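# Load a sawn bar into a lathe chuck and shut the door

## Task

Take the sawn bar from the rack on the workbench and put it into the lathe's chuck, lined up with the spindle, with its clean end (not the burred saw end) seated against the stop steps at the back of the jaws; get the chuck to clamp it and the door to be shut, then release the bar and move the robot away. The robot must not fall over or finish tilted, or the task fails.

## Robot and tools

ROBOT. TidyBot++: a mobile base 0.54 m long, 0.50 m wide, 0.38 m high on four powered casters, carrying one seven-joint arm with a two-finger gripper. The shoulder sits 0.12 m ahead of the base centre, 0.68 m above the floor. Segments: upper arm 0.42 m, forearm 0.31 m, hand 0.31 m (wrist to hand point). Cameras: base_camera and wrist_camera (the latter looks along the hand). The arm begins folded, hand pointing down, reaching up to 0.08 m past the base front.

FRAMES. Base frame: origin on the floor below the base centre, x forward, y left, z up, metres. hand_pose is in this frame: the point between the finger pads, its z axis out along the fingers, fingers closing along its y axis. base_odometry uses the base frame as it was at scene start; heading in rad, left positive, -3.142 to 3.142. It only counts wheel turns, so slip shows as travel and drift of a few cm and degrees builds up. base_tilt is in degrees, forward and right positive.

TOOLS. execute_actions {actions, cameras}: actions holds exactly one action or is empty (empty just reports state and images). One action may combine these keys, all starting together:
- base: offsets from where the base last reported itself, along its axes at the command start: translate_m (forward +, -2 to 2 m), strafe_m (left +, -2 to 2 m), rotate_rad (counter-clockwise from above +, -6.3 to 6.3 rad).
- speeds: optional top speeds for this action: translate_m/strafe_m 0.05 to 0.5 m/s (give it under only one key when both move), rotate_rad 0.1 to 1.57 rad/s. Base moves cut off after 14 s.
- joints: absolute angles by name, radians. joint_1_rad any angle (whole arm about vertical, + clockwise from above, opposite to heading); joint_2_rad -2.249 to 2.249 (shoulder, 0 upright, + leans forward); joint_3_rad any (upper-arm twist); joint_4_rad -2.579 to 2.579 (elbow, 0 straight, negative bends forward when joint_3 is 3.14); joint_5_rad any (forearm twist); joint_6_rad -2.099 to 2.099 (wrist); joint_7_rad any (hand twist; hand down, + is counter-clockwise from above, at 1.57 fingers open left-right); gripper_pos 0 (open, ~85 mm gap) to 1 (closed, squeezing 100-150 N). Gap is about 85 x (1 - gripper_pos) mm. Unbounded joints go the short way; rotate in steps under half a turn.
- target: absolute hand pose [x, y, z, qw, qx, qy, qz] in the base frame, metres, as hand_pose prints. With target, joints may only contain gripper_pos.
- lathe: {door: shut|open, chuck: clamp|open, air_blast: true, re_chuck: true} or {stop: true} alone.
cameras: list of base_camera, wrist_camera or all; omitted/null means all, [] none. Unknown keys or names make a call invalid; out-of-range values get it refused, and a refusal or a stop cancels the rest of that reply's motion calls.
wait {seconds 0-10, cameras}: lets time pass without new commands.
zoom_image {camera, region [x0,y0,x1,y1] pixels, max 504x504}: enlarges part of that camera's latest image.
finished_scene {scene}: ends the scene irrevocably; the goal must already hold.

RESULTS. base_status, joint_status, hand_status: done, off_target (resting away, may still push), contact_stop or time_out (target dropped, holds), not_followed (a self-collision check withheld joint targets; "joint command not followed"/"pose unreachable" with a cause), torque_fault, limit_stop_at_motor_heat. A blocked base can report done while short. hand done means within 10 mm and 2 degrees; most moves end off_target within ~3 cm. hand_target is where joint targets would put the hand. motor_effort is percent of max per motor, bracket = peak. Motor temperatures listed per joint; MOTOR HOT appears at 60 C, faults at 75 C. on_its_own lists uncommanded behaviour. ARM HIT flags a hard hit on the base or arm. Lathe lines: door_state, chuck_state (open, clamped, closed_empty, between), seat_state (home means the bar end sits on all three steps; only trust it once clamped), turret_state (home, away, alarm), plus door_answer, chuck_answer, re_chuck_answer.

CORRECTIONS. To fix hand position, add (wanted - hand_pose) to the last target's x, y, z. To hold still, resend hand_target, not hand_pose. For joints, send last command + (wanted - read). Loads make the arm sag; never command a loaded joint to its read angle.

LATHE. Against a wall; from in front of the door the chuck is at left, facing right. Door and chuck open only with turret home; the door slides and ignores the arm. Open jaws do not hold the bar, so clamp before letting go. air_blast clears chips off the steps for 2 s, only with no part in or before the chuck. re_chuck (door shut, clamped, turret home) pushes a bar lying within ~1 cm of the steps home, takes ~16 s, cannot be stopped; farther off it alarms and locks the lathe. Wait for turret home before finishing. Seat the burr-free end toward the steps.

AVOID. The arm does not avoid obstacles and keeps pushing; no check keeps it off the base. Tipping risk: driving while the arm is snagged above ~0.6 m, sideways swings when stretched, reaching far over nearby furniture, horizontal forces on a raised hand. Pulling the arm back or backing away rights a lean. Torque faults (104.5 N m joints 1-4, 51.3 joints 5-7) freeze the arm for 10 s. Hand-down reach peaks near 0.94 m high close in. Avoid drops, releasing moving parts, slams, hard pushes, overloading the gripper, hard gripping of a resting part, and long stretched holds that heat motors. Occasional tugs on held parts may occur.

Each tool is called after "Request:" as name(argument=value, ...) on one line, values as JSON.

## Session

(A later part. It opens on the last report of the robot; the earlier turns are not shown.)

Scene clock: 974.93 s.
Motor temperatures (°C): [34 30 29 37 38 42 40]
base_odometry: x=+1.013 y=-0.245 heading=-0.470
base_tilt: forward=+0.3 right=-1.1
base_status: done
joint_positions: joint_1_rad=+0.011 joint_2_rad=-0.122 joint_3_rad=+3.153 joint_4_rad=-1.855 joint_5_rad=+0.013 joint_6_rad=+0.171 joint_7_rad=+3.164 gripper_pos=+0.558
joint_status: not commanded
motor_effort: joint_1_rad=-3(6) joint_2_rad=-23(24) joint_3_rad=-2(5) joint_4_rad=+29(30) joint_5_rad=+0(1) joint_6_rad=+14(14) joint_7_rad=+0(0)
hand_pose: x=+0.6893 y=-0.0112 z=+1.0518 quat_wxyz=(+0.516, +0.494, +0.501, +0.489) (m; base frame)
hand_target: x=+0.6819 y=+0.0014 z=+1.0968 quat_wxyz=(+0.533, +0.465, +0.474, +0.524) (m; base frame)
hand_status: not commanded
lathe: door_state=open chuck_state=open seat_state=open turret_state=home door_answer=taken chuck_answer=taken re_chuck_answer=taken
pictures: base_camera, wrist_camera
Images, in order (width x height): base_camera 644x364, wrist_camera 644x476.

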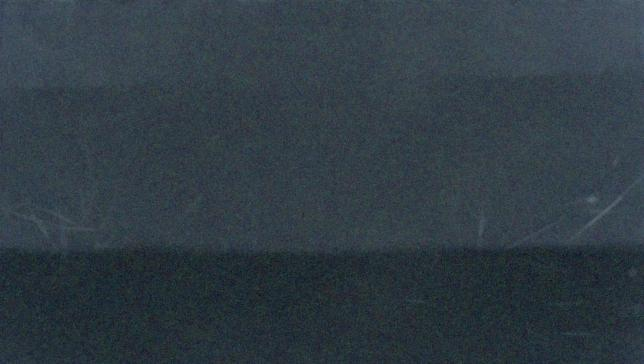

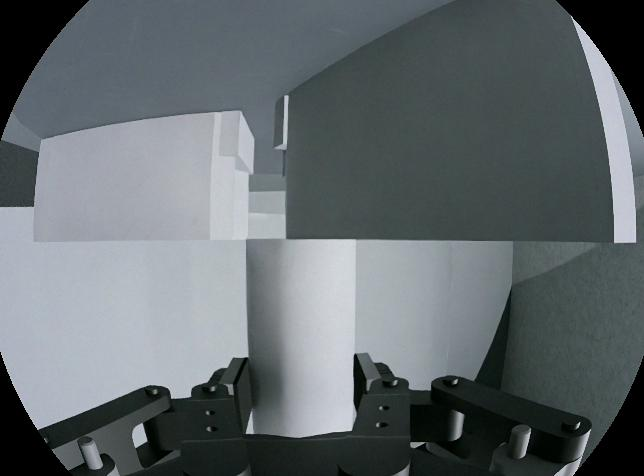

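Request:
execute_actions(actions=[{"base":{"strafe_m":-0.034},"speeds":{"strafe_m":0.2}}])

Request:
zoom_image(camera="wrist_camera", region=[200, 90, 300, 170])

Request:
zoom_image(camera="wrist_camera", region=[280, 90, 440, 210])

Scene clock: 1013.00 s.
Motor temperatures (°C): [34 30 29 37 38 42 39]
base_odometry: x=+0.998 y=-0.276 heading=-0.469
base_tilt: forward=+0.3 right=-1.1
base_status: done
joint_positions: joint_1_rad=+0.004 joint_2_rad=-0.122 joint_3_rad=+3.146 joint_4_rad=-1.855 joint_5_rad=+0.013 joint_6_rad=+0.171 joint_7_rad=+3.164 gripper_pos=+0.558
joint_status: not commanded
motor_effort: joint_1_rad=-1(3) joint_2_rad=-24(24) joint_3_rad=+0(3) joint_4_rad=+29(29) joint_5_rad=-1(1) joint_6_rad=+14(14) joint_7_rad=+0(1)
hand_pose: x=+0.6894 y=-0.0029 z=+1.0518 quat_wxyz=(+0.513, +0.490, +0.505, +0.492) (m; base frame)
hand_target: x=+0.6819 y=+0.0014 z=+1.0968 quat_wxyz=(+0.533, +0.465, +0.474, +0.524) (m; base frame)
hand_status: not commanded
lathe: door_state=open chuck_state=open seat_state=open turret_state=home door_answer=taken chuck_answer=taken re_chuck_answer=taken
pictures: base_camera, wrist_camera
Images, in order (width x height): base_camera 644x364, wrist_camera 644x476.

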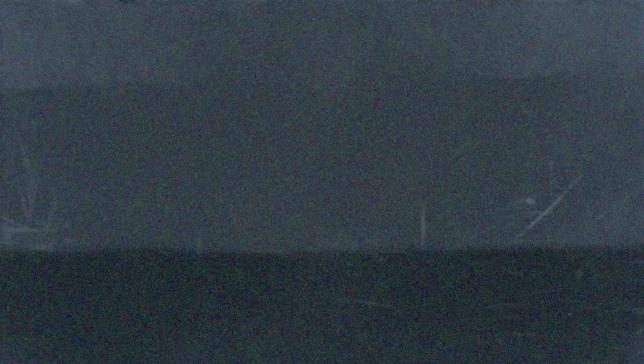

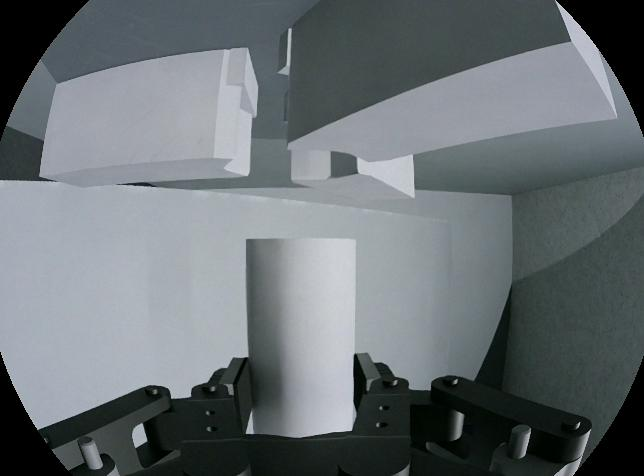

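Scaled by 5.040.

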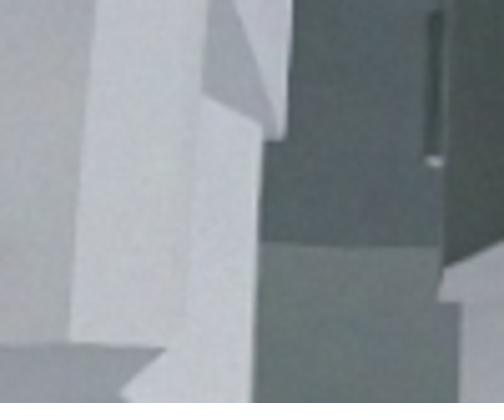

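Scaled by 3.150.

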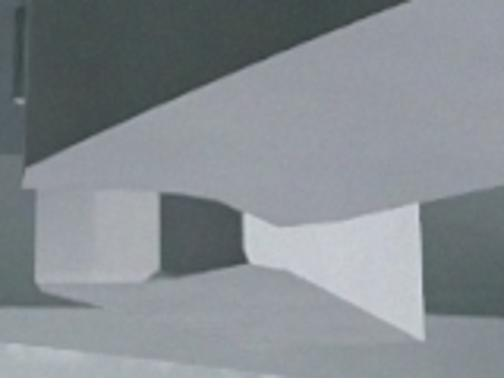

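Request:
execute_actions(actions=[{"base":{"translate_m":-0.008},"speeds":{"translate_m":0.1},"joints":{"joint_2_rad":-0.135}}])

Request:
zoom_image(camera="wrist_camera", region=[200, 120, 300, 200])

Request:
zoom_image(camera="wrist_camera", region=[270, 120, 390, 210])

Scene clock: 1067.30 s.
Motor temperatures (°C): [34 30 29 37 38 42 39]
base_odometry: x=+0.991 y=-0.272 heading=-0.469
base_tilt: forward=+0.3 right=-1.0
base_status: done
joint_positions: joint_1_rad=+0.004 joint_2_rad=-0.119 joint_3_rad=+3.146 joint_4_rad=-1.855 joint_5_rad=+0.013 joint_6_rad=+0.172 joint_7_rad=+3.164 gripper_pos=+0.558
joint_status: all done
motor_effort: joint_1_rad=-1(2) joint_2_rad=-24(27) joint_3_rad=+0(1) joint_4_rad=+29(30) joint_5_rad=-1(1) joint_6_rad=+14(14) joint_7_rad=+0(0)
hand_pose: x=+0.6904 y=-0.0029 z=+1.0501 quat_wxyz=(+0.512, +0.491, +0.505, +0.491) (m; base frame)
hand_target: x=+0.6835 y=+0.0014 z=+1.0945 quat_wxyz=(+0.532, +0.466, +0.475, +0.523) (m; base frame)
hand_status: not commanded
lathe: door_state=open chuck_state=open seat_state=open turret_state=home door_answer=taken chuck_answer=taken re_chuck_answer=taken
pictures: base_camera, wrist_camera
Images, in order (width x height): base_camera 644x364, wrist_camera 644x476.

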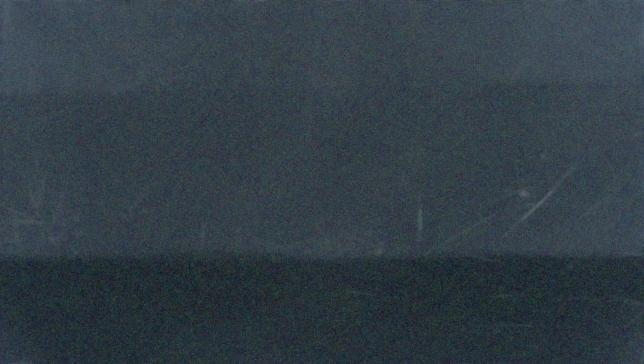

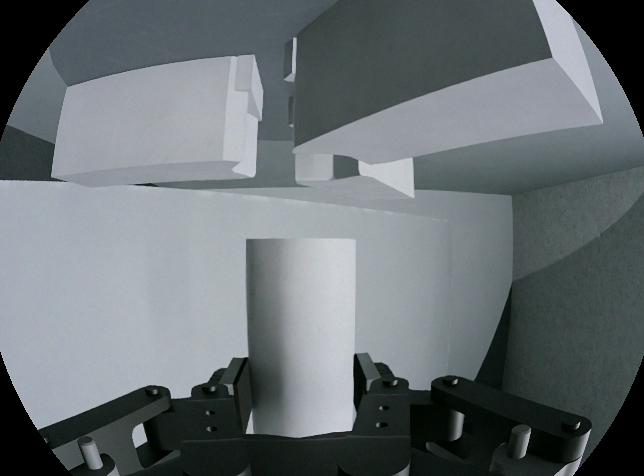

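Scaled by 5.040.

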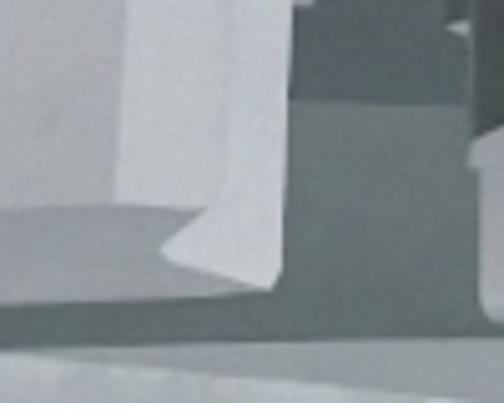

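Scaled by 4.200.

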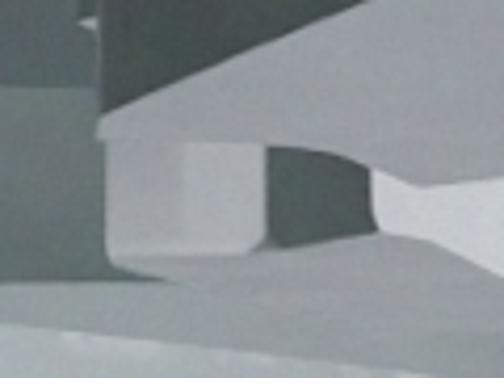

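Request:
execute_actions(actions=[{"base":{"strafe_m":0.030,"translate_m":-0.0025},"speeds":{"strafe_m":0.1}}])

Request:
zoom_image(camera="wrist_camera", region=[200, 160, 400, 300])

Scene clock: 1101.83 s.
Motor temperatures (°C): [34 30 29 37 38 42 39]
base_odometry: x=+1.002 y=-0.244 heading=-0.469
base_tilt: forward=+0.3 right=-1.0
base_status: done
joint_positions: joint_1_rad=+0.008 joint_2_rad=-0.119 joint_3_rad=+3.150 joint_4_rad=-1.855 joint_5_rad=+0.013 joint_6_rad=+0.172 joint_7_rad=+3.164 gripper_pos=+0.558
joint_status: not commanded
motor_effort: joint_1_rad=-4(11) joint_2_rad=-24(25) joint_3_rad=-3(10) joint_4_rad=+29(30) joint_5_rad=+0(1) joint_6_rad=+14(14) joint_7_rad=-1(1)
hand_pose: x=+0.6904 y=-0.0075 z=+1.0502 quat_wxyz=(+0.514, +0.493, +0.503, +0.489) (m; base frame)
hand_target: x=+0.6835 y=+0.0014 z=+1.0945 quat_wxyz=(+0.532, +0.466, +0.475, +0.523) (m; base frame)
hand_status: not commanded
lathe: door_state=open chuck_state=open seat_state=open turret_state=home door_answer=taken chuck_answer=taken re_chuck_answer=taken
pictures: base_camera, wrist_camera
Images, in order (width x height): base_camera 644x364, wrist_camera 644x476.

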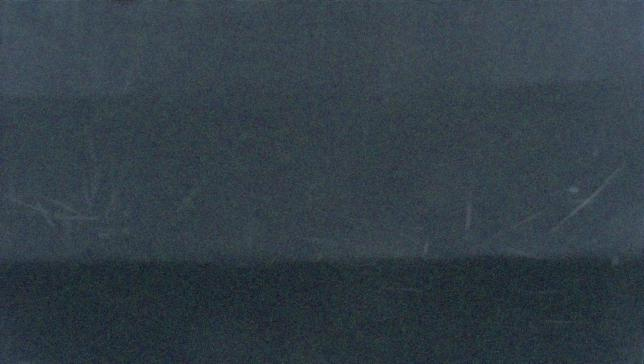

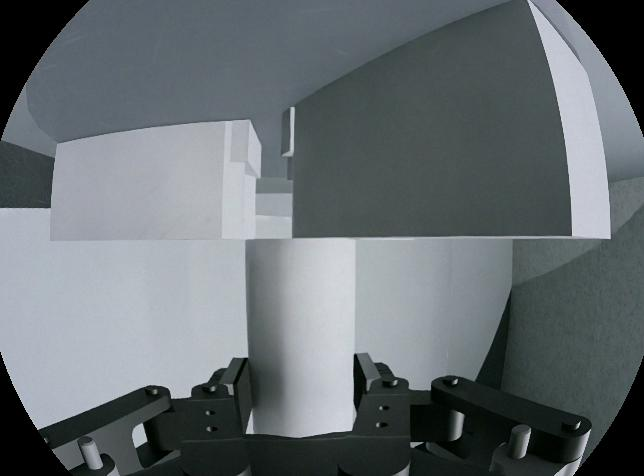

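Scaled by 2.520.

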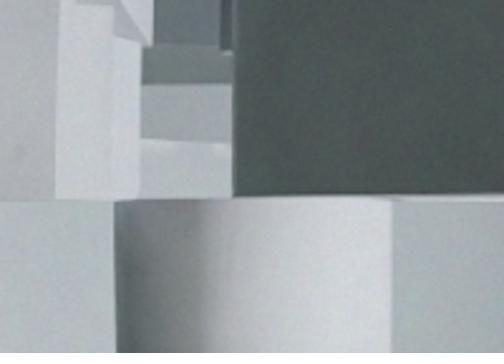

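Request:
execute_actions(actions=[{"base":{"strafe_m":-0.006,"translate_m":-0.0045},"speeds":{"translate_m":0.1}}], cameras=[])

Request:
execute_actions(actions=[{"base":{"strafe_m":0.012},"speeds":{"strafe_m":0.08}}])

Request:
zoom_image(camera="wrist_camera", region=[200, 160, 400, 300])

Scene clock: 1120.80 s.
Motor temperatures (°C): [34 30 29 37 38 42 39]
base_odometry: x=+0.995 y=-0.247 heading=-0.469
base_tilt: forward=+0.3 right=-1.0
base_status: done
joint_positions: joint_1_rad=+0.007 joint_2_rad=-0.119 joint_3_rad=+3.149 joint_4_rad=-1.855 joint_5_rad=+0.013 joint_6_rad=+0.172 joint_7_rad=+3.164 gripper_pos=+0.558
joint_status: not commanded
motor_effort: joint_1_rad=-1(3) joint_2_rad=-22(28) joint_3_rad=+0(3) joint_4_rad=+29(30) joint_5_rad=-1(1) joint_6_rad=+13(14) joint_7_rad=+0(1)
hand_pose: x=+0.6904 y=-0.0065 z=+1.0502 quat_wxyz=(+0.513, +0.492, +0.504, +0.490) (m; base frame)
hand_target: x=+0.6835 y=+0.0014 z=+1.0945 quat_wxyz=(+0.532, +0.466, +0.475, +0.523) (m; base frame)
hand_status: not commanded
lathe: door_state=open chuck_state=open seat_state=open turret_state=home door_answer=taken chuck_answer=taken re_chuck_answer=taken
pictures: none
No camera images: "cameras" was empty.

Scene clock: 1121.50 s.
Motor temperatures (°C): [34 30 29 37 38 42 39]
base_odometry: x=+1.000 y=-0.236 heading=-0.469
base_tilt: forward=+0.3 right=-1.0
base_status: done
joint_positions: joint_1_rad=+0.012 joint_2_rad=-0.119 joint_3_rad=+3.154 joint_4_rad=-1.855 joint_5_rad=+0.013 joint_6_rad=+0.173 joint_7_rad=+3.164 gripper_pos=+0.558
joint_status: not commanded
motor_effort: joint_1_rad=-5(7) joint_2_rad=-23(26) joint_3_rad=-4(6) joint_4_rad=+29(30) joint_5_rad=-1(1) joint_6_rad=+14(14) joint_7_rad=+0(1)
hand_pose: x=+0.6904 y=-0.0128 z=+1.0503 quat_wxyz=(+0.516, +0.495, +0.501, +0.487) (m; base frame)
hand_target: x=+0.6835 y=+0.0014 z=+1.0945 quat_wxyz=(+0.532, +0.466, +0.475, +0.523) (m; base frame)
hand_status: not commanded
lathe: door_state=open chuck_state=open seat_state=open turret_state=home door_answer=taken chuck_answer=taken re_chuck_answer=taken
pictures: base_camera, wrist_camera
Images, in order (width x height): base_camera 644x364, wrist_camera 644x476.

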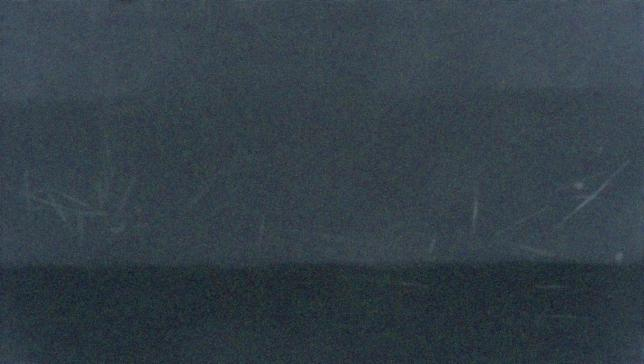

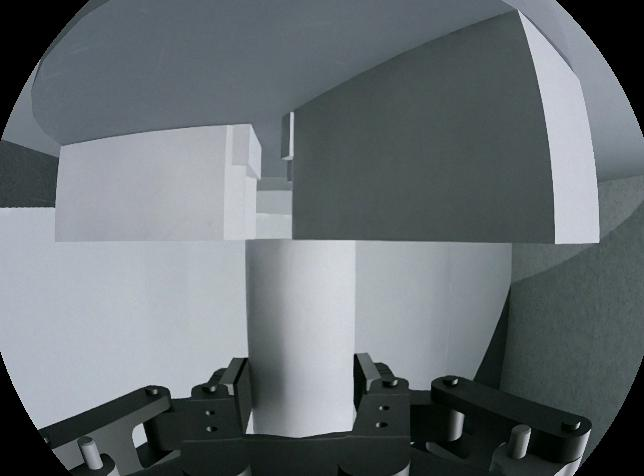

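Scaled by 2.520.

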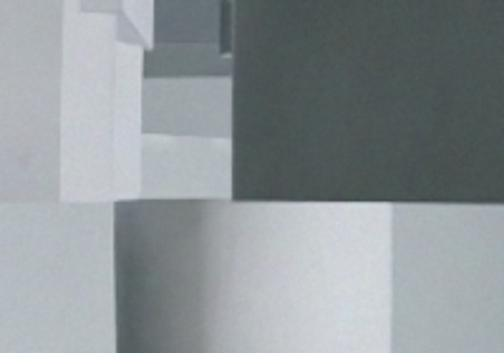

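Request:
execute_actions(actions=[], cameras=["wrist_camera"])

Scene clock: 1142.80 s.
Motor temperatures (°C): [34 30 29 37 38 42 39]
base_odometry: x=+1.000 y=-0.236 heading=-0.469
base_tilt: forward=+0.3 right=-1.0
base_status: done
joint_positions: joint_1_rad=+0.013 joint_2_rad=-0.119 joint_3_rad=+3.155 joint_4_rad=-1.855 joint_5_rad=+0.013 joint_6_rad=+0.173 joint_7_rad=+3.164 gripper_pos=+0.558
joint_status: not commanded
motor_effort: joint_1_rad=-3(7) joint_2_rad=-23(26) joint_3_rad=-3(6) joint_4_rad=+28(30) joint_5_rad=+0(1) joint_6_rad=+14(14) joint_7_rad=+0(1)
hand_pose: x=+0.6904 y=-0.0130 z=+1.0503 quat_wxyz=(+0.516, +0.495, +0.501, +0.487) (m; base frame)
hand_target: x=+0.6835 y=+0.0014 z=+1.0945 quat_wxyz=(+0.532, +0.466, +0.475, +0.523) (m; base frame)
hand_status: not commanded
lathe: door_state=open chuck_state=open seat_state=open turret_state=home door_answer=taken chuck_answer=taken re_chuck_answer=taken
pictures: wrist_camera
Images, in order (width x height): wrist_camera 644x476.

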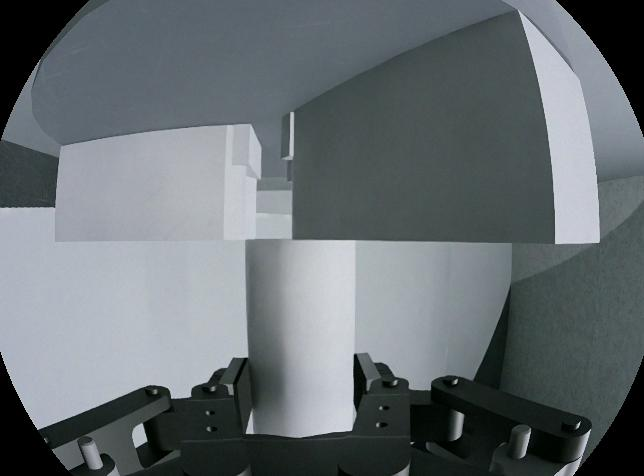

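Request:
zoom_image(camera="wrist_camera", region=[200, 110, 320, 260])

Scaled by 3.360.

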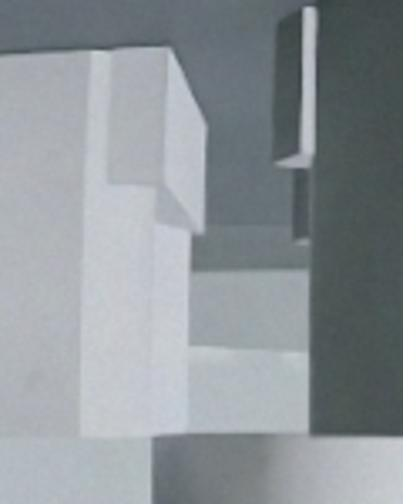

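Request:
zoom_image(camera="wrist_camera", region=[220, 115, 300, 185])

Request:
zoom_image(camera="wrist_camera", region=[215, 185, 305, 255])

Scaled by 6.300.

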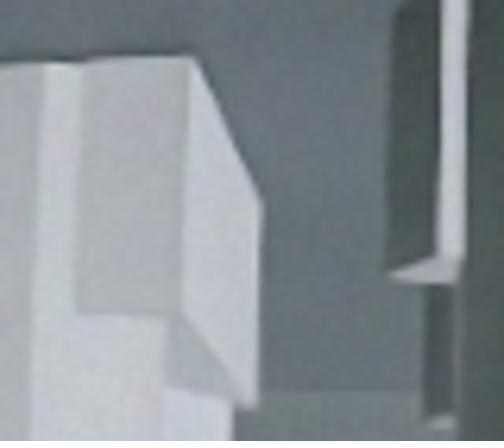

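Scaled by 5.600.

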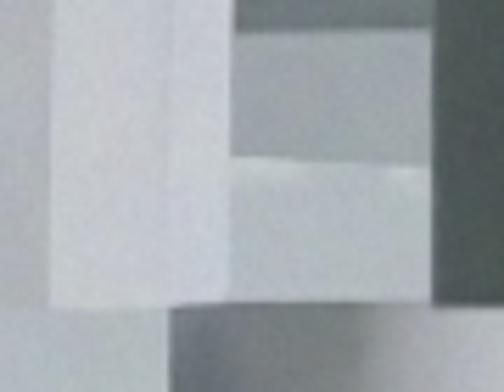

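Request:
execute_actions(actions=[{"base": {"strafe_m": -0.03}, "speeds": {"strafe_m": 0.1}}], cameras=["wrist_camera"])

Request:
zoom_image(camera="wrist_camera", region=[200, 60, 320, 180])

Scene clock: 1194.80 s.
Motor temperatures (°C): [34 30 29 37 38 42 39]
base_odometry: x=+0.987 y=-0.263 heading=-0.469
base_tilt: forward=+0.3 right=-1.0
base_status: done
joint_positions: joint_1_rad=+0.004 joint_2_rad=-0.119 joint_3_rad=+3.148 joint_4_rad=-1.855 joint_5_rad=+0.013 joint_6_rad=+0.173 joint_7_rad=+3.164 gripper_pos=+0.558
joint_status: not commanded
motor_effort: joint_1_rad=-1(4) joint_2_rad=-24(25) joint_3_rad=+0(3) joint_4_rad=+29(29) joint_5_rad=+0(1) joint_6_rad=+14(14) joint_7_rad=-1(1)
hand_pose: x=+0.6904 y=-0.0041 z=+1.0503 quat_wxyz=(+0.513, +0.491, +0.505, +0.491) (m; base frame)
hand_target: x=+0.6835 y=+0.0014 z=+1.0945 quat_wxyz=(+0.532, +0.466, +0.475, +0.523) (m; base frame)
hand_status: not commanded
lathe: door_state=open chuck_state=open seat_state=open turret_state=home door_answer=taken chuck_answer=taken re_chuck_answer=taken
pictures: wrist_camera
Images, in order (width x height): wrist_camera 644x476.

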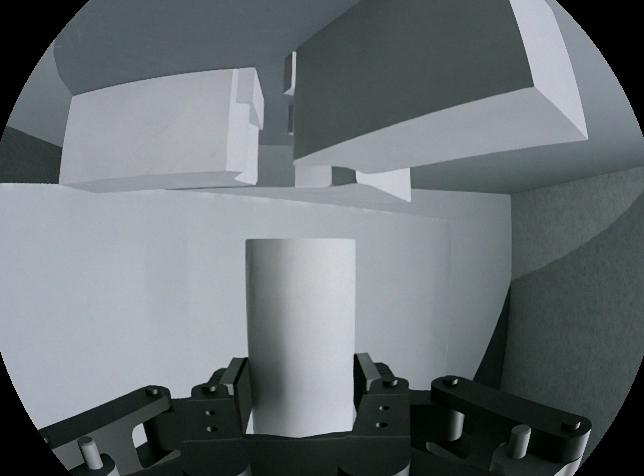

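Scaled by 4.200.

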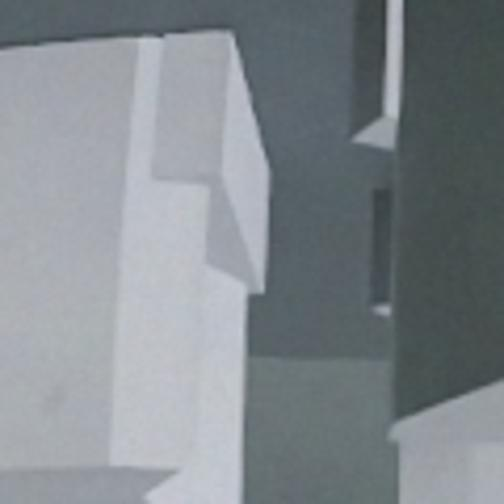

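Request:
zoom_image(camera="wrist_camera", region=[215, 150, 275, 200])

Request:
zoom_image(camera="wrist_camera", region=[285, 145, 345, 205])

Request:
zoom_image(camera="wrist_camera", region=[335, 150, 425, 210])

Scaled by 8.400.

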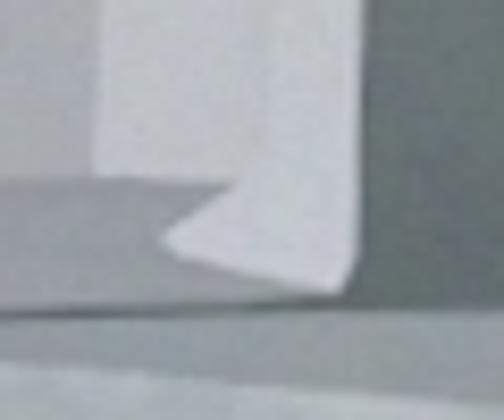

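Scaled by 8.400.

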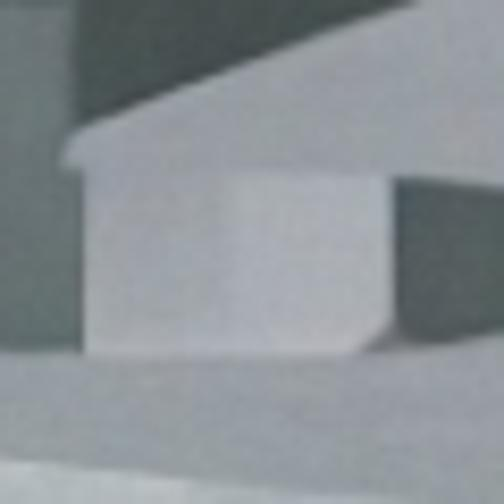

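Scaled by 5.600.

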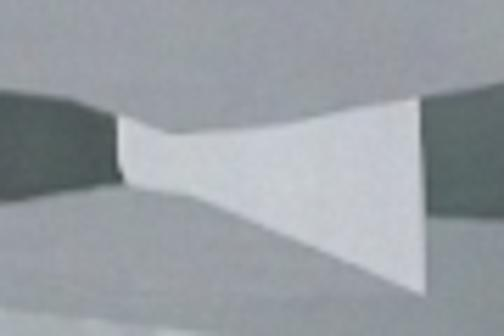

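Request:
execute_actions(actions=[{"base": {"strafe_m": -0.05}, "speeds": {"strafe_m": 0.15}}], cameras=["wrist_camera"])

Request:
zoom_image(camera="wrist_camera", region=[215, 30, 305, 120])

Request:
zoom_image(camera="wrist_camera", region=[285, 30, 435, 120])

Scene clock: 1234.60 s.
Motor temperatures (°C): [34 30 29 37 38 42 39]
base_odometry: x=+0.964 y=-0.308 heading=-0.469
base_tilt: forward=+0.3 right=-1.0
base_status: done
joint_positions: joint_1_rad=+0.005 joint_2_rad=-0.119 joint_3_rad=+3.148 joint_4_rad=-1.855 joint_5_rad=+0.013 joint_6_rad=+0.173 joint_7_rad=+3.164 gripper_pos=+0.558
joint_status: not commanded
motor_effort: joint_1_rad=-1(3) joint_2_rad=-24(25) joint_3_rad=+0(3) joint_4_rad=+29(29) joint_5_rad=-1(2) joint_6_rad=+14(14) joint_7_rad=+0(1)
hand_pose: x=+0.6904 y=-0.0045 z=+1.0503 quat_wxyz=(+0.513, +0.491, +0.505, +0.491) (m; base frame)
hand_target: x=+0.6835 y=+0.0014 z=+1.0945 quat_wxyz=(+0.532, +0.466, +0.475, +0.523) (m; base frame)
hand_status: not commanded
lathe: door_state=open chuck_state=open seat_state=open turret_state=home door_answer=taken chuck_answer=taken re_chuck_answer=taken
pictures: wrist_camera
Images, in order (width x height): wrist_camera 644x476.

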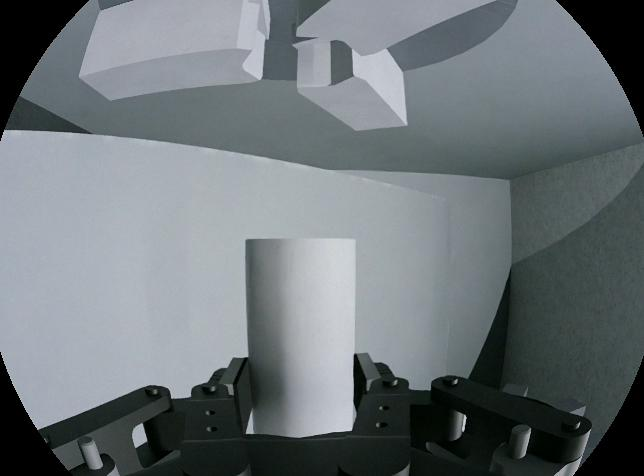

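Scaled by 5.600.

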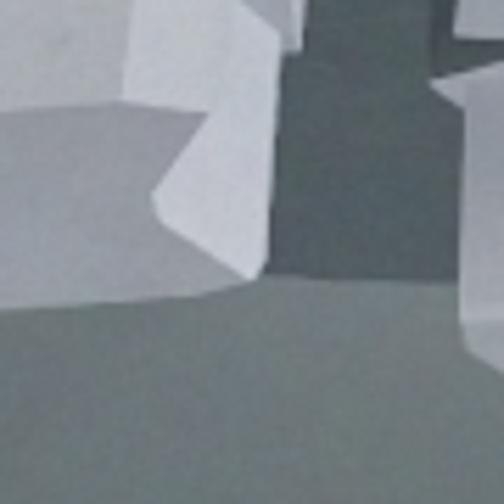

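Scaled by 3.360.

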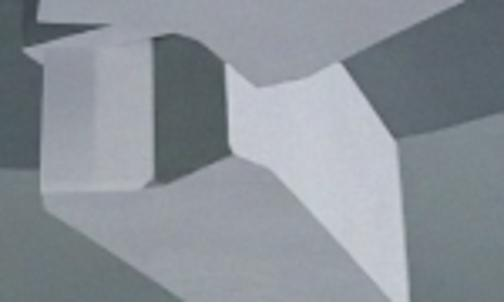

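Request:
zoom_image(camera="wrist_camera", region=[280, 20, 340, 60])

Request:
zoom_image(camera="wrist_camera", region=[270, 0, 400, 70])

Scaled by 8.400.

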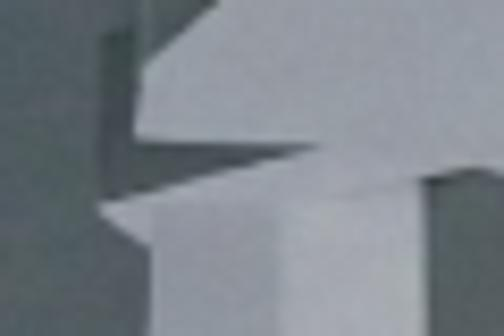

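Scaled by 3.877.

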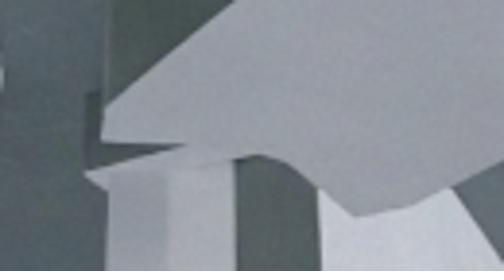

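Request:
execute_actions(actions=[{"base": {"strafe_m": 0.068, "translate_m": 0.003}, "speeds": {"strafe_m": 0.2}}], cameras=[])

Request:
execute_actions(actions=[{"base": {"strafe_m": 0.011}, "speeds": {"strafe_m": 0.06}}], cameras=["wrist_camera"])

Scene clock: 1349.23 s.
Motor temperatures (°C): [34 30 29 37 38 42 39]
base_odometry: x=+0.998 y=-0.249 heading=-0.469
base_tilt: forward=+0.3 right=-1.0
base_status: done
joint_positions: joint_1_rad=+0.004 joint_2_rad=-0.119 joint_3_rad=+3.146 joint_4_rad=-1.855 joint_5_rad=+0.013 joint_6_rad=+0.173 joint_7_rad=+3.164 gripper_pos=+0.558
joint_status: not commanded
motor_effort: joint_1_rad=-1(6) joint_2_rad=-23(25) joint_3_rad=+0(5) joint_4_rad=+29(30) joint_5_rad=+0(2) joint_6_rad=+13(14) joint_7_rad=+0(1)
hand_pose: x=+0.6904 y=-0.0032 z=+1.0503 quat_wxyz=(+0.512, +0.491, +0.505, +0.491) (m; base frame)
hand_target: x=+0.6835 y=+0.0014 z=+1.0945 quat_wxyz=(+0.532, +0.466, +0.475, +0.523) (m; base frame)
hand_status: not commanded
lathe: door_state=open chuck_state=open seat_state=open turret_state=home door_answer=taken chuck_answer=taken re_chuck_answer=taken
pictures: none
No camera images: "cameras" was empty.

Scene clock: 1349.87 s.
Motor temperatures (°C): [34 30 29 37 38 42 39]
base_odometry: x=+1.002 y=-0.239 heading=-0.469
base_tilt: forward=+0.3 right=-1.0
base_status: done
joint_positions: joint_1_rad=+0.013 joint_2_rad=-0.119 joint_3_rad=+3.153 joint_4_rad=-1.855 joint_5_rad=+0.013 joint_6_rad=+0.173 joint_7_rad=+3.164 gripper_pos=+0.558
joint_status: not commanded
motor_effort: joint_1_rad=-3(6) joint_2_rad=-23(24) joint_3_rad=-3(6) joint_4_rad=+29(29) joint_5_rad=+0(1) joint_6_rad=+14(14) joint_7_rad=+0(1)
hand_pose: x=+0.6904 y=-0.0124 z=+1.0504 quat_wxyz=(+0.516, +0.495, +0.501, +0.488) (m; base frame)
hand_target: x=+0.6835 y=+0.0014 z=+1.0945 quat_wxyz=(+0.532, +0.466, +0.475, +0.523) (m; base frame)
hand_status: not commanded
lathe: door_state=open chuck_state=open seat_state=open turret_state=home door_answer=taken chuck_answer=taken re_chuck_answer=taken
pictures: wrist_camera
Images, in order (width x height): wrist_camera 644x476.

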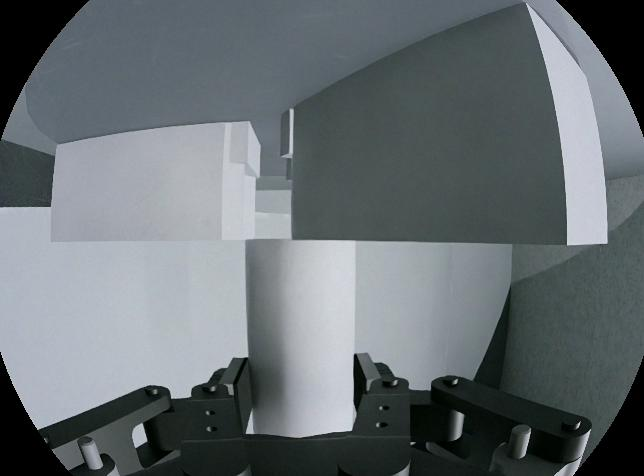

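Request:
execute_actions(actions=[{"base": {"translate_m": 0.003}, "speeds": {"translate_m": 0.05}}], cameras=[])

Request:
execute_actions(actions=[{"base": {"translate_m": 0.003}, "speeds": {"translate_m": 0.05}}], cameras=["wrist_camera"])

Scene clock: 1354.37 s.
Motor temperatures (°C): [34 30 29 37 38 42 39]
base_odometry: x=+1.005 y=-0.240 heading=-0.469
base_tilt: forward=+0.3 right=-1.0
base_status: done
joint_positions: joint_1_rad=+0.012 joint_2_rad=-0.118 joint_3_rad=+3.153 joint_4_rad=-1.855 joint_5_rad=+0.013 joint_6_rad=+0.173 joint_7_rad=+3.164 gripper_pos=+0.558
joint_status: not commanded
motor_effort: joint_1_rad=-4(5) joint_2_rad=-24(29) joint_3_rad=-3(4) joint_4_rad=+29(30) joint_5_rad=-1(1) joint_6_rad=+13(14) joint_7_rad=+0(1)
hand_pose: x=+0.6907 y=-0.0121 z=+1.0500 quat_wxyz=(+0.516, +0.495, +0.501, +0.488) (m; base frame)
hand_target: x=+0.6835 y=+0.0014 z=+1.0945 quat_wxyz=(+0.532, +0.466, +0.475, +0.523) (m; base frame)
hand_status: not commanded
lathe: door_state=open chuck_state=open seat_state=open turret_state=home door_answer=taken chuck_answer=taken re_chuck_answer=taken
pictures: none
No camera images: "cameras" was empty.

Scene clock: 1354.90 s.
Motor temperatures (°C): [34 30 29 37 38 42 39]
base_odometry: x=+1.008 y=-0.242 heading=-0.470
base_tilt: forward=+0.3 right=-1.0
base_status: done
joint_positions: joint_1_rad=+0.012 joint_2_rad=-0.117 joint_3_rad=+3.153 joint_4_rad=-1.855 joint_5_rad=+0.013 joint_6_rad=+0.174 joint_7_rad=+3.164 gripper_pos=+0.558
joint_status: not commanded
motor_effort: joint_1_rad=-3(4) joint_2_rad=-24(30) joint_3_rad=-2(3) joint_4_rad=+29(30) joint_5_rad=-1(1) joint_6_rad=+14(15) joint_7_rad=+0(1)
hand_pose: x=+0.6910 y=-0.0118 z=+1.0496 quat_wxyz=(+0.515, +0.495, +0.502, +0.488) (m; base frame)
hand_target: x=+0.6835 y=+0.0014 z=+1.0945 quat_wxyz=(+0.532, +0.466, +0.475, +0.523) (m; base frame)
hand_status: not commanded
lathe: door_state=open chuck_state=open seat_state=open turret_state=home door_answer=taken chuck_answer=taken re_chuck_answer=taken
pictures: wrist_camera
Images, in order (width x height): wrist_camera 644x476.

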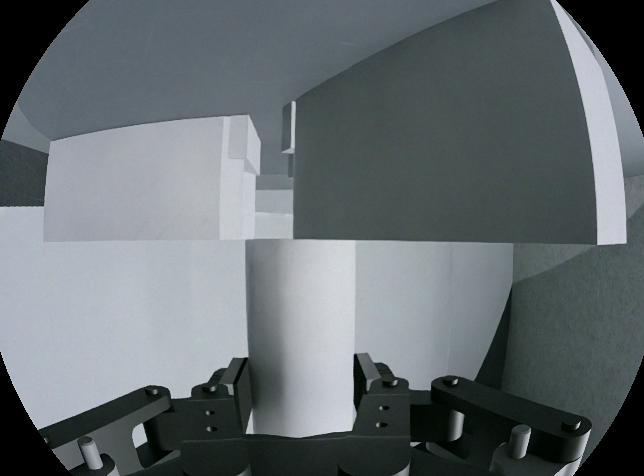

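Request:
execute_actions(actions=[{"base": {"strafe_m": 0.005}, "speeds": {"strafe_m": 0.05}}], cameras=["wrist_camera"])

Scene clock: 1361.40 s.
Motor temperatures (°C): [34 30 29 37 38 42 39]
base_odometry: x=+1.010 y=-0.237 heading=-0.469
base_tilt: forward=+0.3 right=-1.0
base_status: done
joint_positions: joint_1_rad=+0.015 joint_2_rad=-0.117 joint_3_rad=+3.158 joint_4_rad=-1.855 joint_5_rad=+0.013 joint_6_rad=+0.174 joint_7_rad=+3.164 gripper_pos=+0.558
joint_status: not commanded
motor_effort: joint_1_rad=-5(9) joint_2_rad=-24(26) joint_3_rad=-4(9) joint_4_rad=+29(29) joint_5_rad=-1(1) joint_6_rad=+14(14) joint_7_rad=+0(1)
hand_pose: x=+0.6909 y=-0.0164 z=+1.0496 quat_wxyz=(+0.517, +0.497, +0.500, +0.486) (m; base frame)
hand_target: x=+0.6835 y=+0.0014 z=+1.0945 quat_wxyz=(+0.532, +0.466, +0.475, +0.523) (m; base frame)
hand_status: not commanded
lathe: door_state=open chuck_state=open seat_state=open turret_state=home door_answer=taken chuck_answer=taken re_chuck_answer=taken
pictures: wrist_camera
Images, in order (width x height): wrist_camera 644x476.

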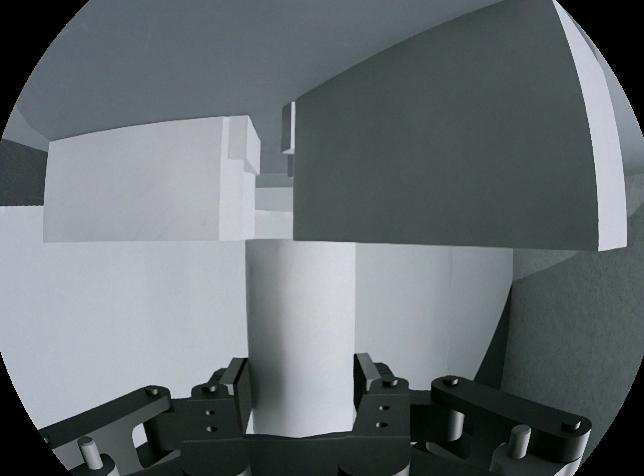

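Request:
zoom_image(camera="wrist_camera", region=[235, 222, 305, 257])

Request:
zoom_image(camera="wrist_camera", region=[295, 222, 365, 257])

Scaled by 7.200.

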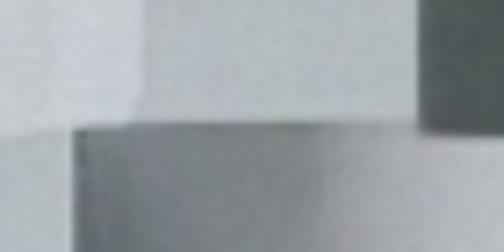

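Scaled by 7.200.

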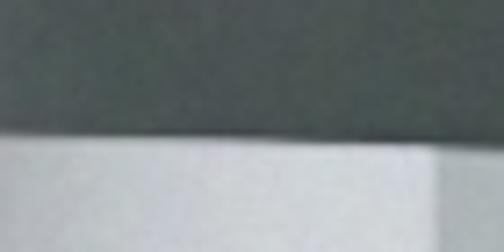

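Request:
execute_actions(actions=[], cameras=["base_camera"])

Scene clock: 1445.27 s.
Motor temperatures (°C): [34 30 29 37 37 42 39]
base_odometry: x=+1.010 y=-0.237 heading=-0.469
base_tilt: forward=+0.3 right=-1.0
base_status: done
joint_positions: joint_1_rad=+0.015 joint_2_rad=-0.117 joint_3_rad=+3.158 joint_4_rad=-1.855 joint_5_rad=+0.013 joint_6_rad=+0.174 joint_7_rad=+3.164 gripper_pos=+0.558
joint_status: not commanded
motor_effort: joint_1_rad=-4(9) joint_2_rad=-23(26) joint_3_rad=-4(9) joint_4_rad=+29(29) joint_5_rad=-1(1) joint_6_rad=+14(14) joint_7_rad=+0(1)
hand_pose: x=+0.6909 y=-0.0167 z=+1.0496 quat_wxyz=(+0.517, +0.497, +0.499, +0.486) (m; base frame)
hand_target: x=+0.6835 y=+0.0014 z=+1.0945 quat_wxyz=(+0.532, +0.466, +0.475, +0.523) (m; base frame)
hand_status: not commanded
lathe: door_state=open chuck_state=open seat_state=open turret_state=home door_answer=taken chuck_answer=taken re_chuck_answer=taken
pictures: base_camera
Images, in order (width x height): base_camera 644x364.

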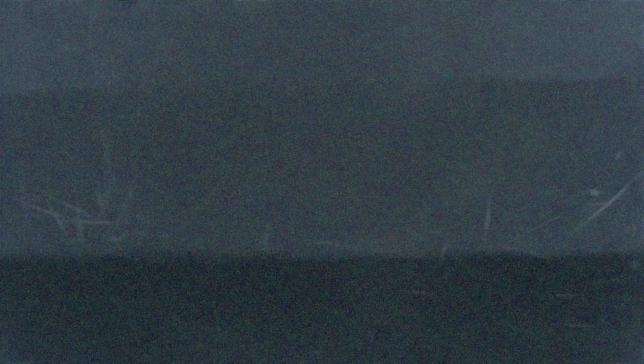

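Request:
execute_actions(actions=[{"base": {"strafe_m": -0.028, "translate_m": -0.004}, "speeds": {"strafe_m": 0.15}}], cameras=["wrist_camera"])

Request:
zoom_image(camera="wrist_camera", region=[210, 160, 300, 220])

Request:
zoom_image(camera="wrist_camera", region=[280, 160, 430, 220])

Scene clock: 1532.37 s.
Motor temperatures (°C): [34 30 29 37 37 42 39]
base_odometry: x=+0.994 y=-0.260 heading=-0.470
base_tilt: forward=+0.3 right=-1.0
base_status: done
joint_positions: joint_1_rad=+0.004 joint_2_rad=-0.117 joint_3_rad=+3.147 joint_4_rad=-1.855 joint_5_rad=+0.013 joint_6_rad=+0.174 joint_7_rad=+3.164 gripper_pos=+0.558
joint_status: not commanded
motor_effort: joint_1_rad=-1(5) joint_2_rad=-23(25) joint_3_rad=+0(5) joint_4_rad=+29(29) joint_5_rad=+0(1) joint_6_rad=+14(14) joint_7_rad=+0(1)
hand_pose: x=+0.6910 y=-0.0037 z=+1.0497 quat_wxyz=(+0.512, +0.491, +0.505, +0.491) (m; base frame)
hand_target: x=+0.6835 y=+0.0014 z=+1.0945 quat_wxyz=(+0.532, +0.466, +0.475, +0.523) (m; base frame)
hand_status: not commanded
lathe: door_state=open chuck_state=open seat_state=open turret_state=home door_answer=taken chuck_answer=taken re_chuck_answer=taken
pictures: wrist_camera
Images, in order (width x height): wrist_camera 644x476.

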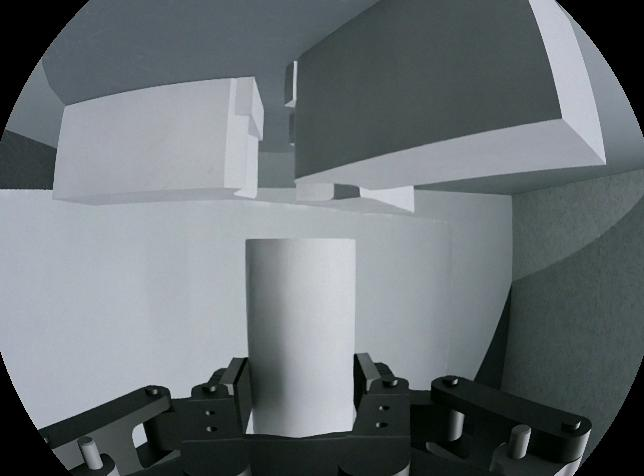

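Scaled by 5.600.

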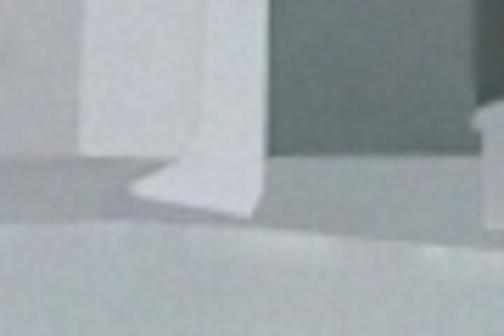

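Scaled by 3.360.

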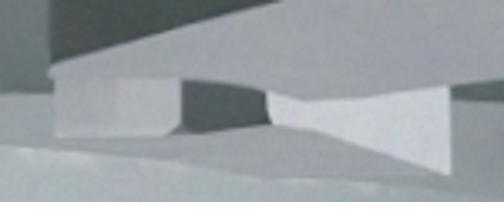

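Request:
execute_actions(actions=[{"base": {"strafe_m": 0.010}, "speeds": {"strafe_m": 0.1}}], cameras=["wrist_camera"])

Request:
zoom_image(camera="wrist_camera", region=[210, 190, 300, 250])

Request:
zoom_image(camera="wrist_camera", region=[280, 190, 430, 250])

Scene clock: 1556.97 s.
Motor temperatures (°C): [34 30 29 37 37 42 39]
base_odometry: x=+0.998 y=-0.251 heading=-0.469
base_tilt: forward=+0.3 right=-1.0
base_status: done
joint_positions: joint_1_rad=+0.002 joint_2_rad=-0.117 joint_3_rad=+3.146 joint_4_rad=-1.855 joint_5_rad=+0.013 joint_6_rad=+0.174 joint_7_rad=+3.164 gripper_pos=+0.558
joint_status: not commanded
motor_effort: joint_1_rad=+0(3) joint_2_rad=-24(26) joint_3_rad=+1(3) joint_4_rad=+29(30) joint_5_rad=+0(1) joint_6_rad=+14(14) joint_7_rad=+0(1)
hand_pose: x=+0.6910 y=-0.0013 z=+1.0497 quat_wxyz=(+0.511, +0.490, +0.506, +0.492) (m; base frame)
hand_target: x=+0.6835 y=+0.0014 z=+1.0945 quat_wxyz=(+0.532, +0.466, +0.475, +0.523) (m; base frame)
hand_status: not commanded
lathe: door_state=open chuck_state=open seat_state=open turret_state=home door_answer=taken chuck_answer=taken re_chuck_answer=taken
pictures: wrist_camera
Images, in order (width x height): wrist_camera 644x476.

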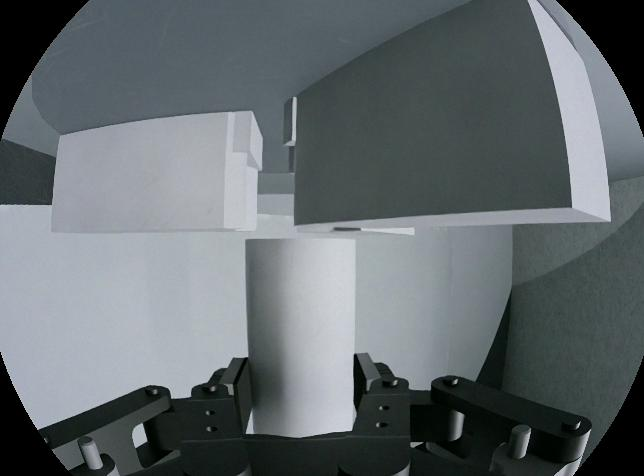

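Scaled by 5.600.

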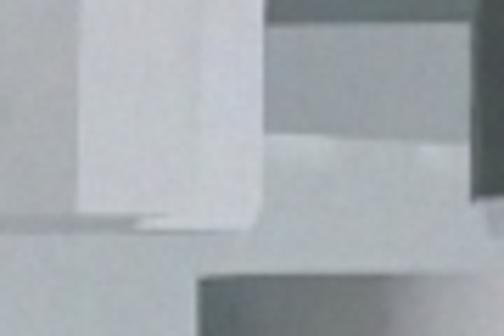

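Scaled by 3.360.

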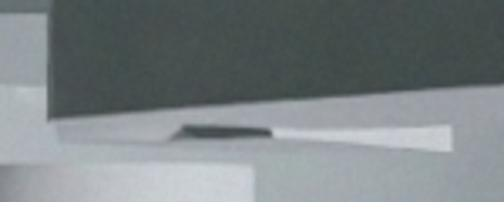

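Request:
execute_actions(actions=[], cameras=["wrist_camera"])

Scene clock: 1578.87 s.
Motor temperatures (°C): [34 30 29 37 37 42 39]
base_odometry: x=+0.998 y=-0.251 heading=-0.469
base_tilt: forward=+0.3 right=-1.0
base_status: done
joint_positions: joint_1_rad=+0.002 joint_2_rad=-0.117 joint_3_rad=+3.146 joint_4_rad=-1.855 joint_5_rad=+0.013 joint_6_rad=+0.174 joint_7_rad=+3.164 gripper_pos=+0.558
joint_status: not commanded
motor_effort: joint_1_rad=+0(3) joint_2_rad=-23(26) joint_3_rad=+0(3) joint_4_rad=+29(30) joint_5_rad=-1(1) joint_6_rad=+14(14) joint_7_rad=+0(1)
hand_pose: x=+0.6910 y=-0.0013 z=+1.0497 quat_wxyz=(+0.511, +0.490, +0.506, +0.492) (m; base frame)
hand_target: x=+0.6835 y=+0.0014 z=+1.0945 quat_wxyz=(+0.532, +0.466, +0.475, +0.523) (m; base frame)
hand_status: not commanded
lathe: door_state=open chuck_state=open seat_state=open turret_state=home door_answer=taken chuck_answer=taken re_chuck_answer=taken
pictures: wrist_camera
Images, in order (width x height): wrist_camera 644x476.

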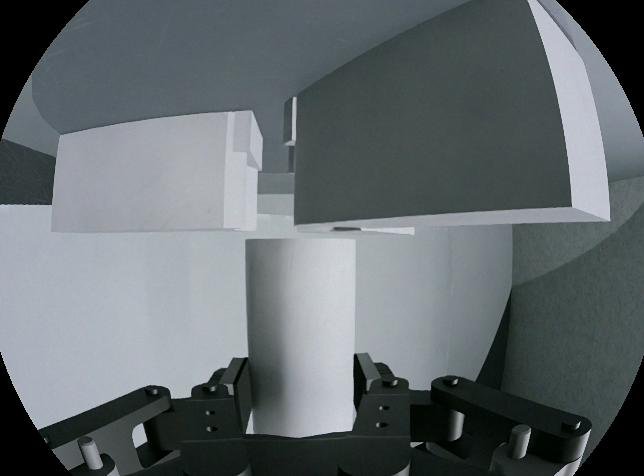

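Request:
zoom_image(camera="wrist_camera", region=[200, 80, 440, 260])

Request:
execute_actions(actions=[], cameras=["base_camera"])

Scaled by 2.100.

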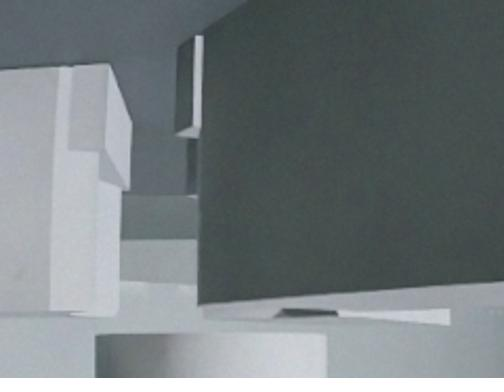

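Scene clock: 1592.30 s.
Motor temperatures (°C): [34 30 29 37 37 42 39]
base_odometry: x=+0.998 y=-0.251 heading=-0.469
base_tilt: forward=+0.3 right=-1.0
base_status: done
joint_positions: joint_1_rad=+0.002 joint_2_rad=-0.117 joint_3_rad=+3.146 joint_4_rad=-1.855 joint_5_rad=+0.013 joint_6_rad=+0.174 joint_7_rad=+3.164 gripper_pos=+0.558
joint_status: not commanded
motor_effort: joint_1_rad=-1(3) joint_2_rad=-24(26) joint_3_rad=+0(3) joint_4_rad=+29(30) joint_5_rad=+0(1) joint_6_rad=+14(14) joint_7_rad=+0(1)
hand_pose: x=+0.6910 y=-0.0013 z=+1.0497 quat_wxyz=(+0.511, +0.490, +0.506, +0.492) (m; base frame)
hand_target: x=+0.6835 y=+0.0014 z=+1.0945 quat_wxyz=(+0.532, +0.466, +0.475, +0.523) (m; base frame)
hand_status: not commanded
lathe: door_state=open chuck_state=open seat_state=open turret_state=home door_answer=taken chuck_answer=taken re_chuck_answer=taken
pictures: base_camera
Images, in order (width x height): base_camera 644x364.

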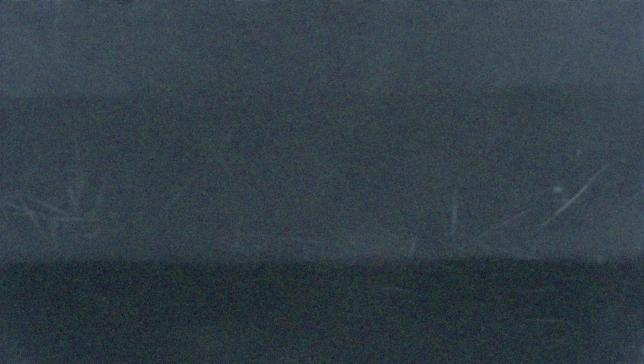

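Request:
zoom_image(camera="wrist_camera", region=[210, 200, 330, 260])

This scene's latest camera images include none from wrist_camera. They are from: base_camera. wrist_camera's image comes with the result of a call that names it in "cameras".


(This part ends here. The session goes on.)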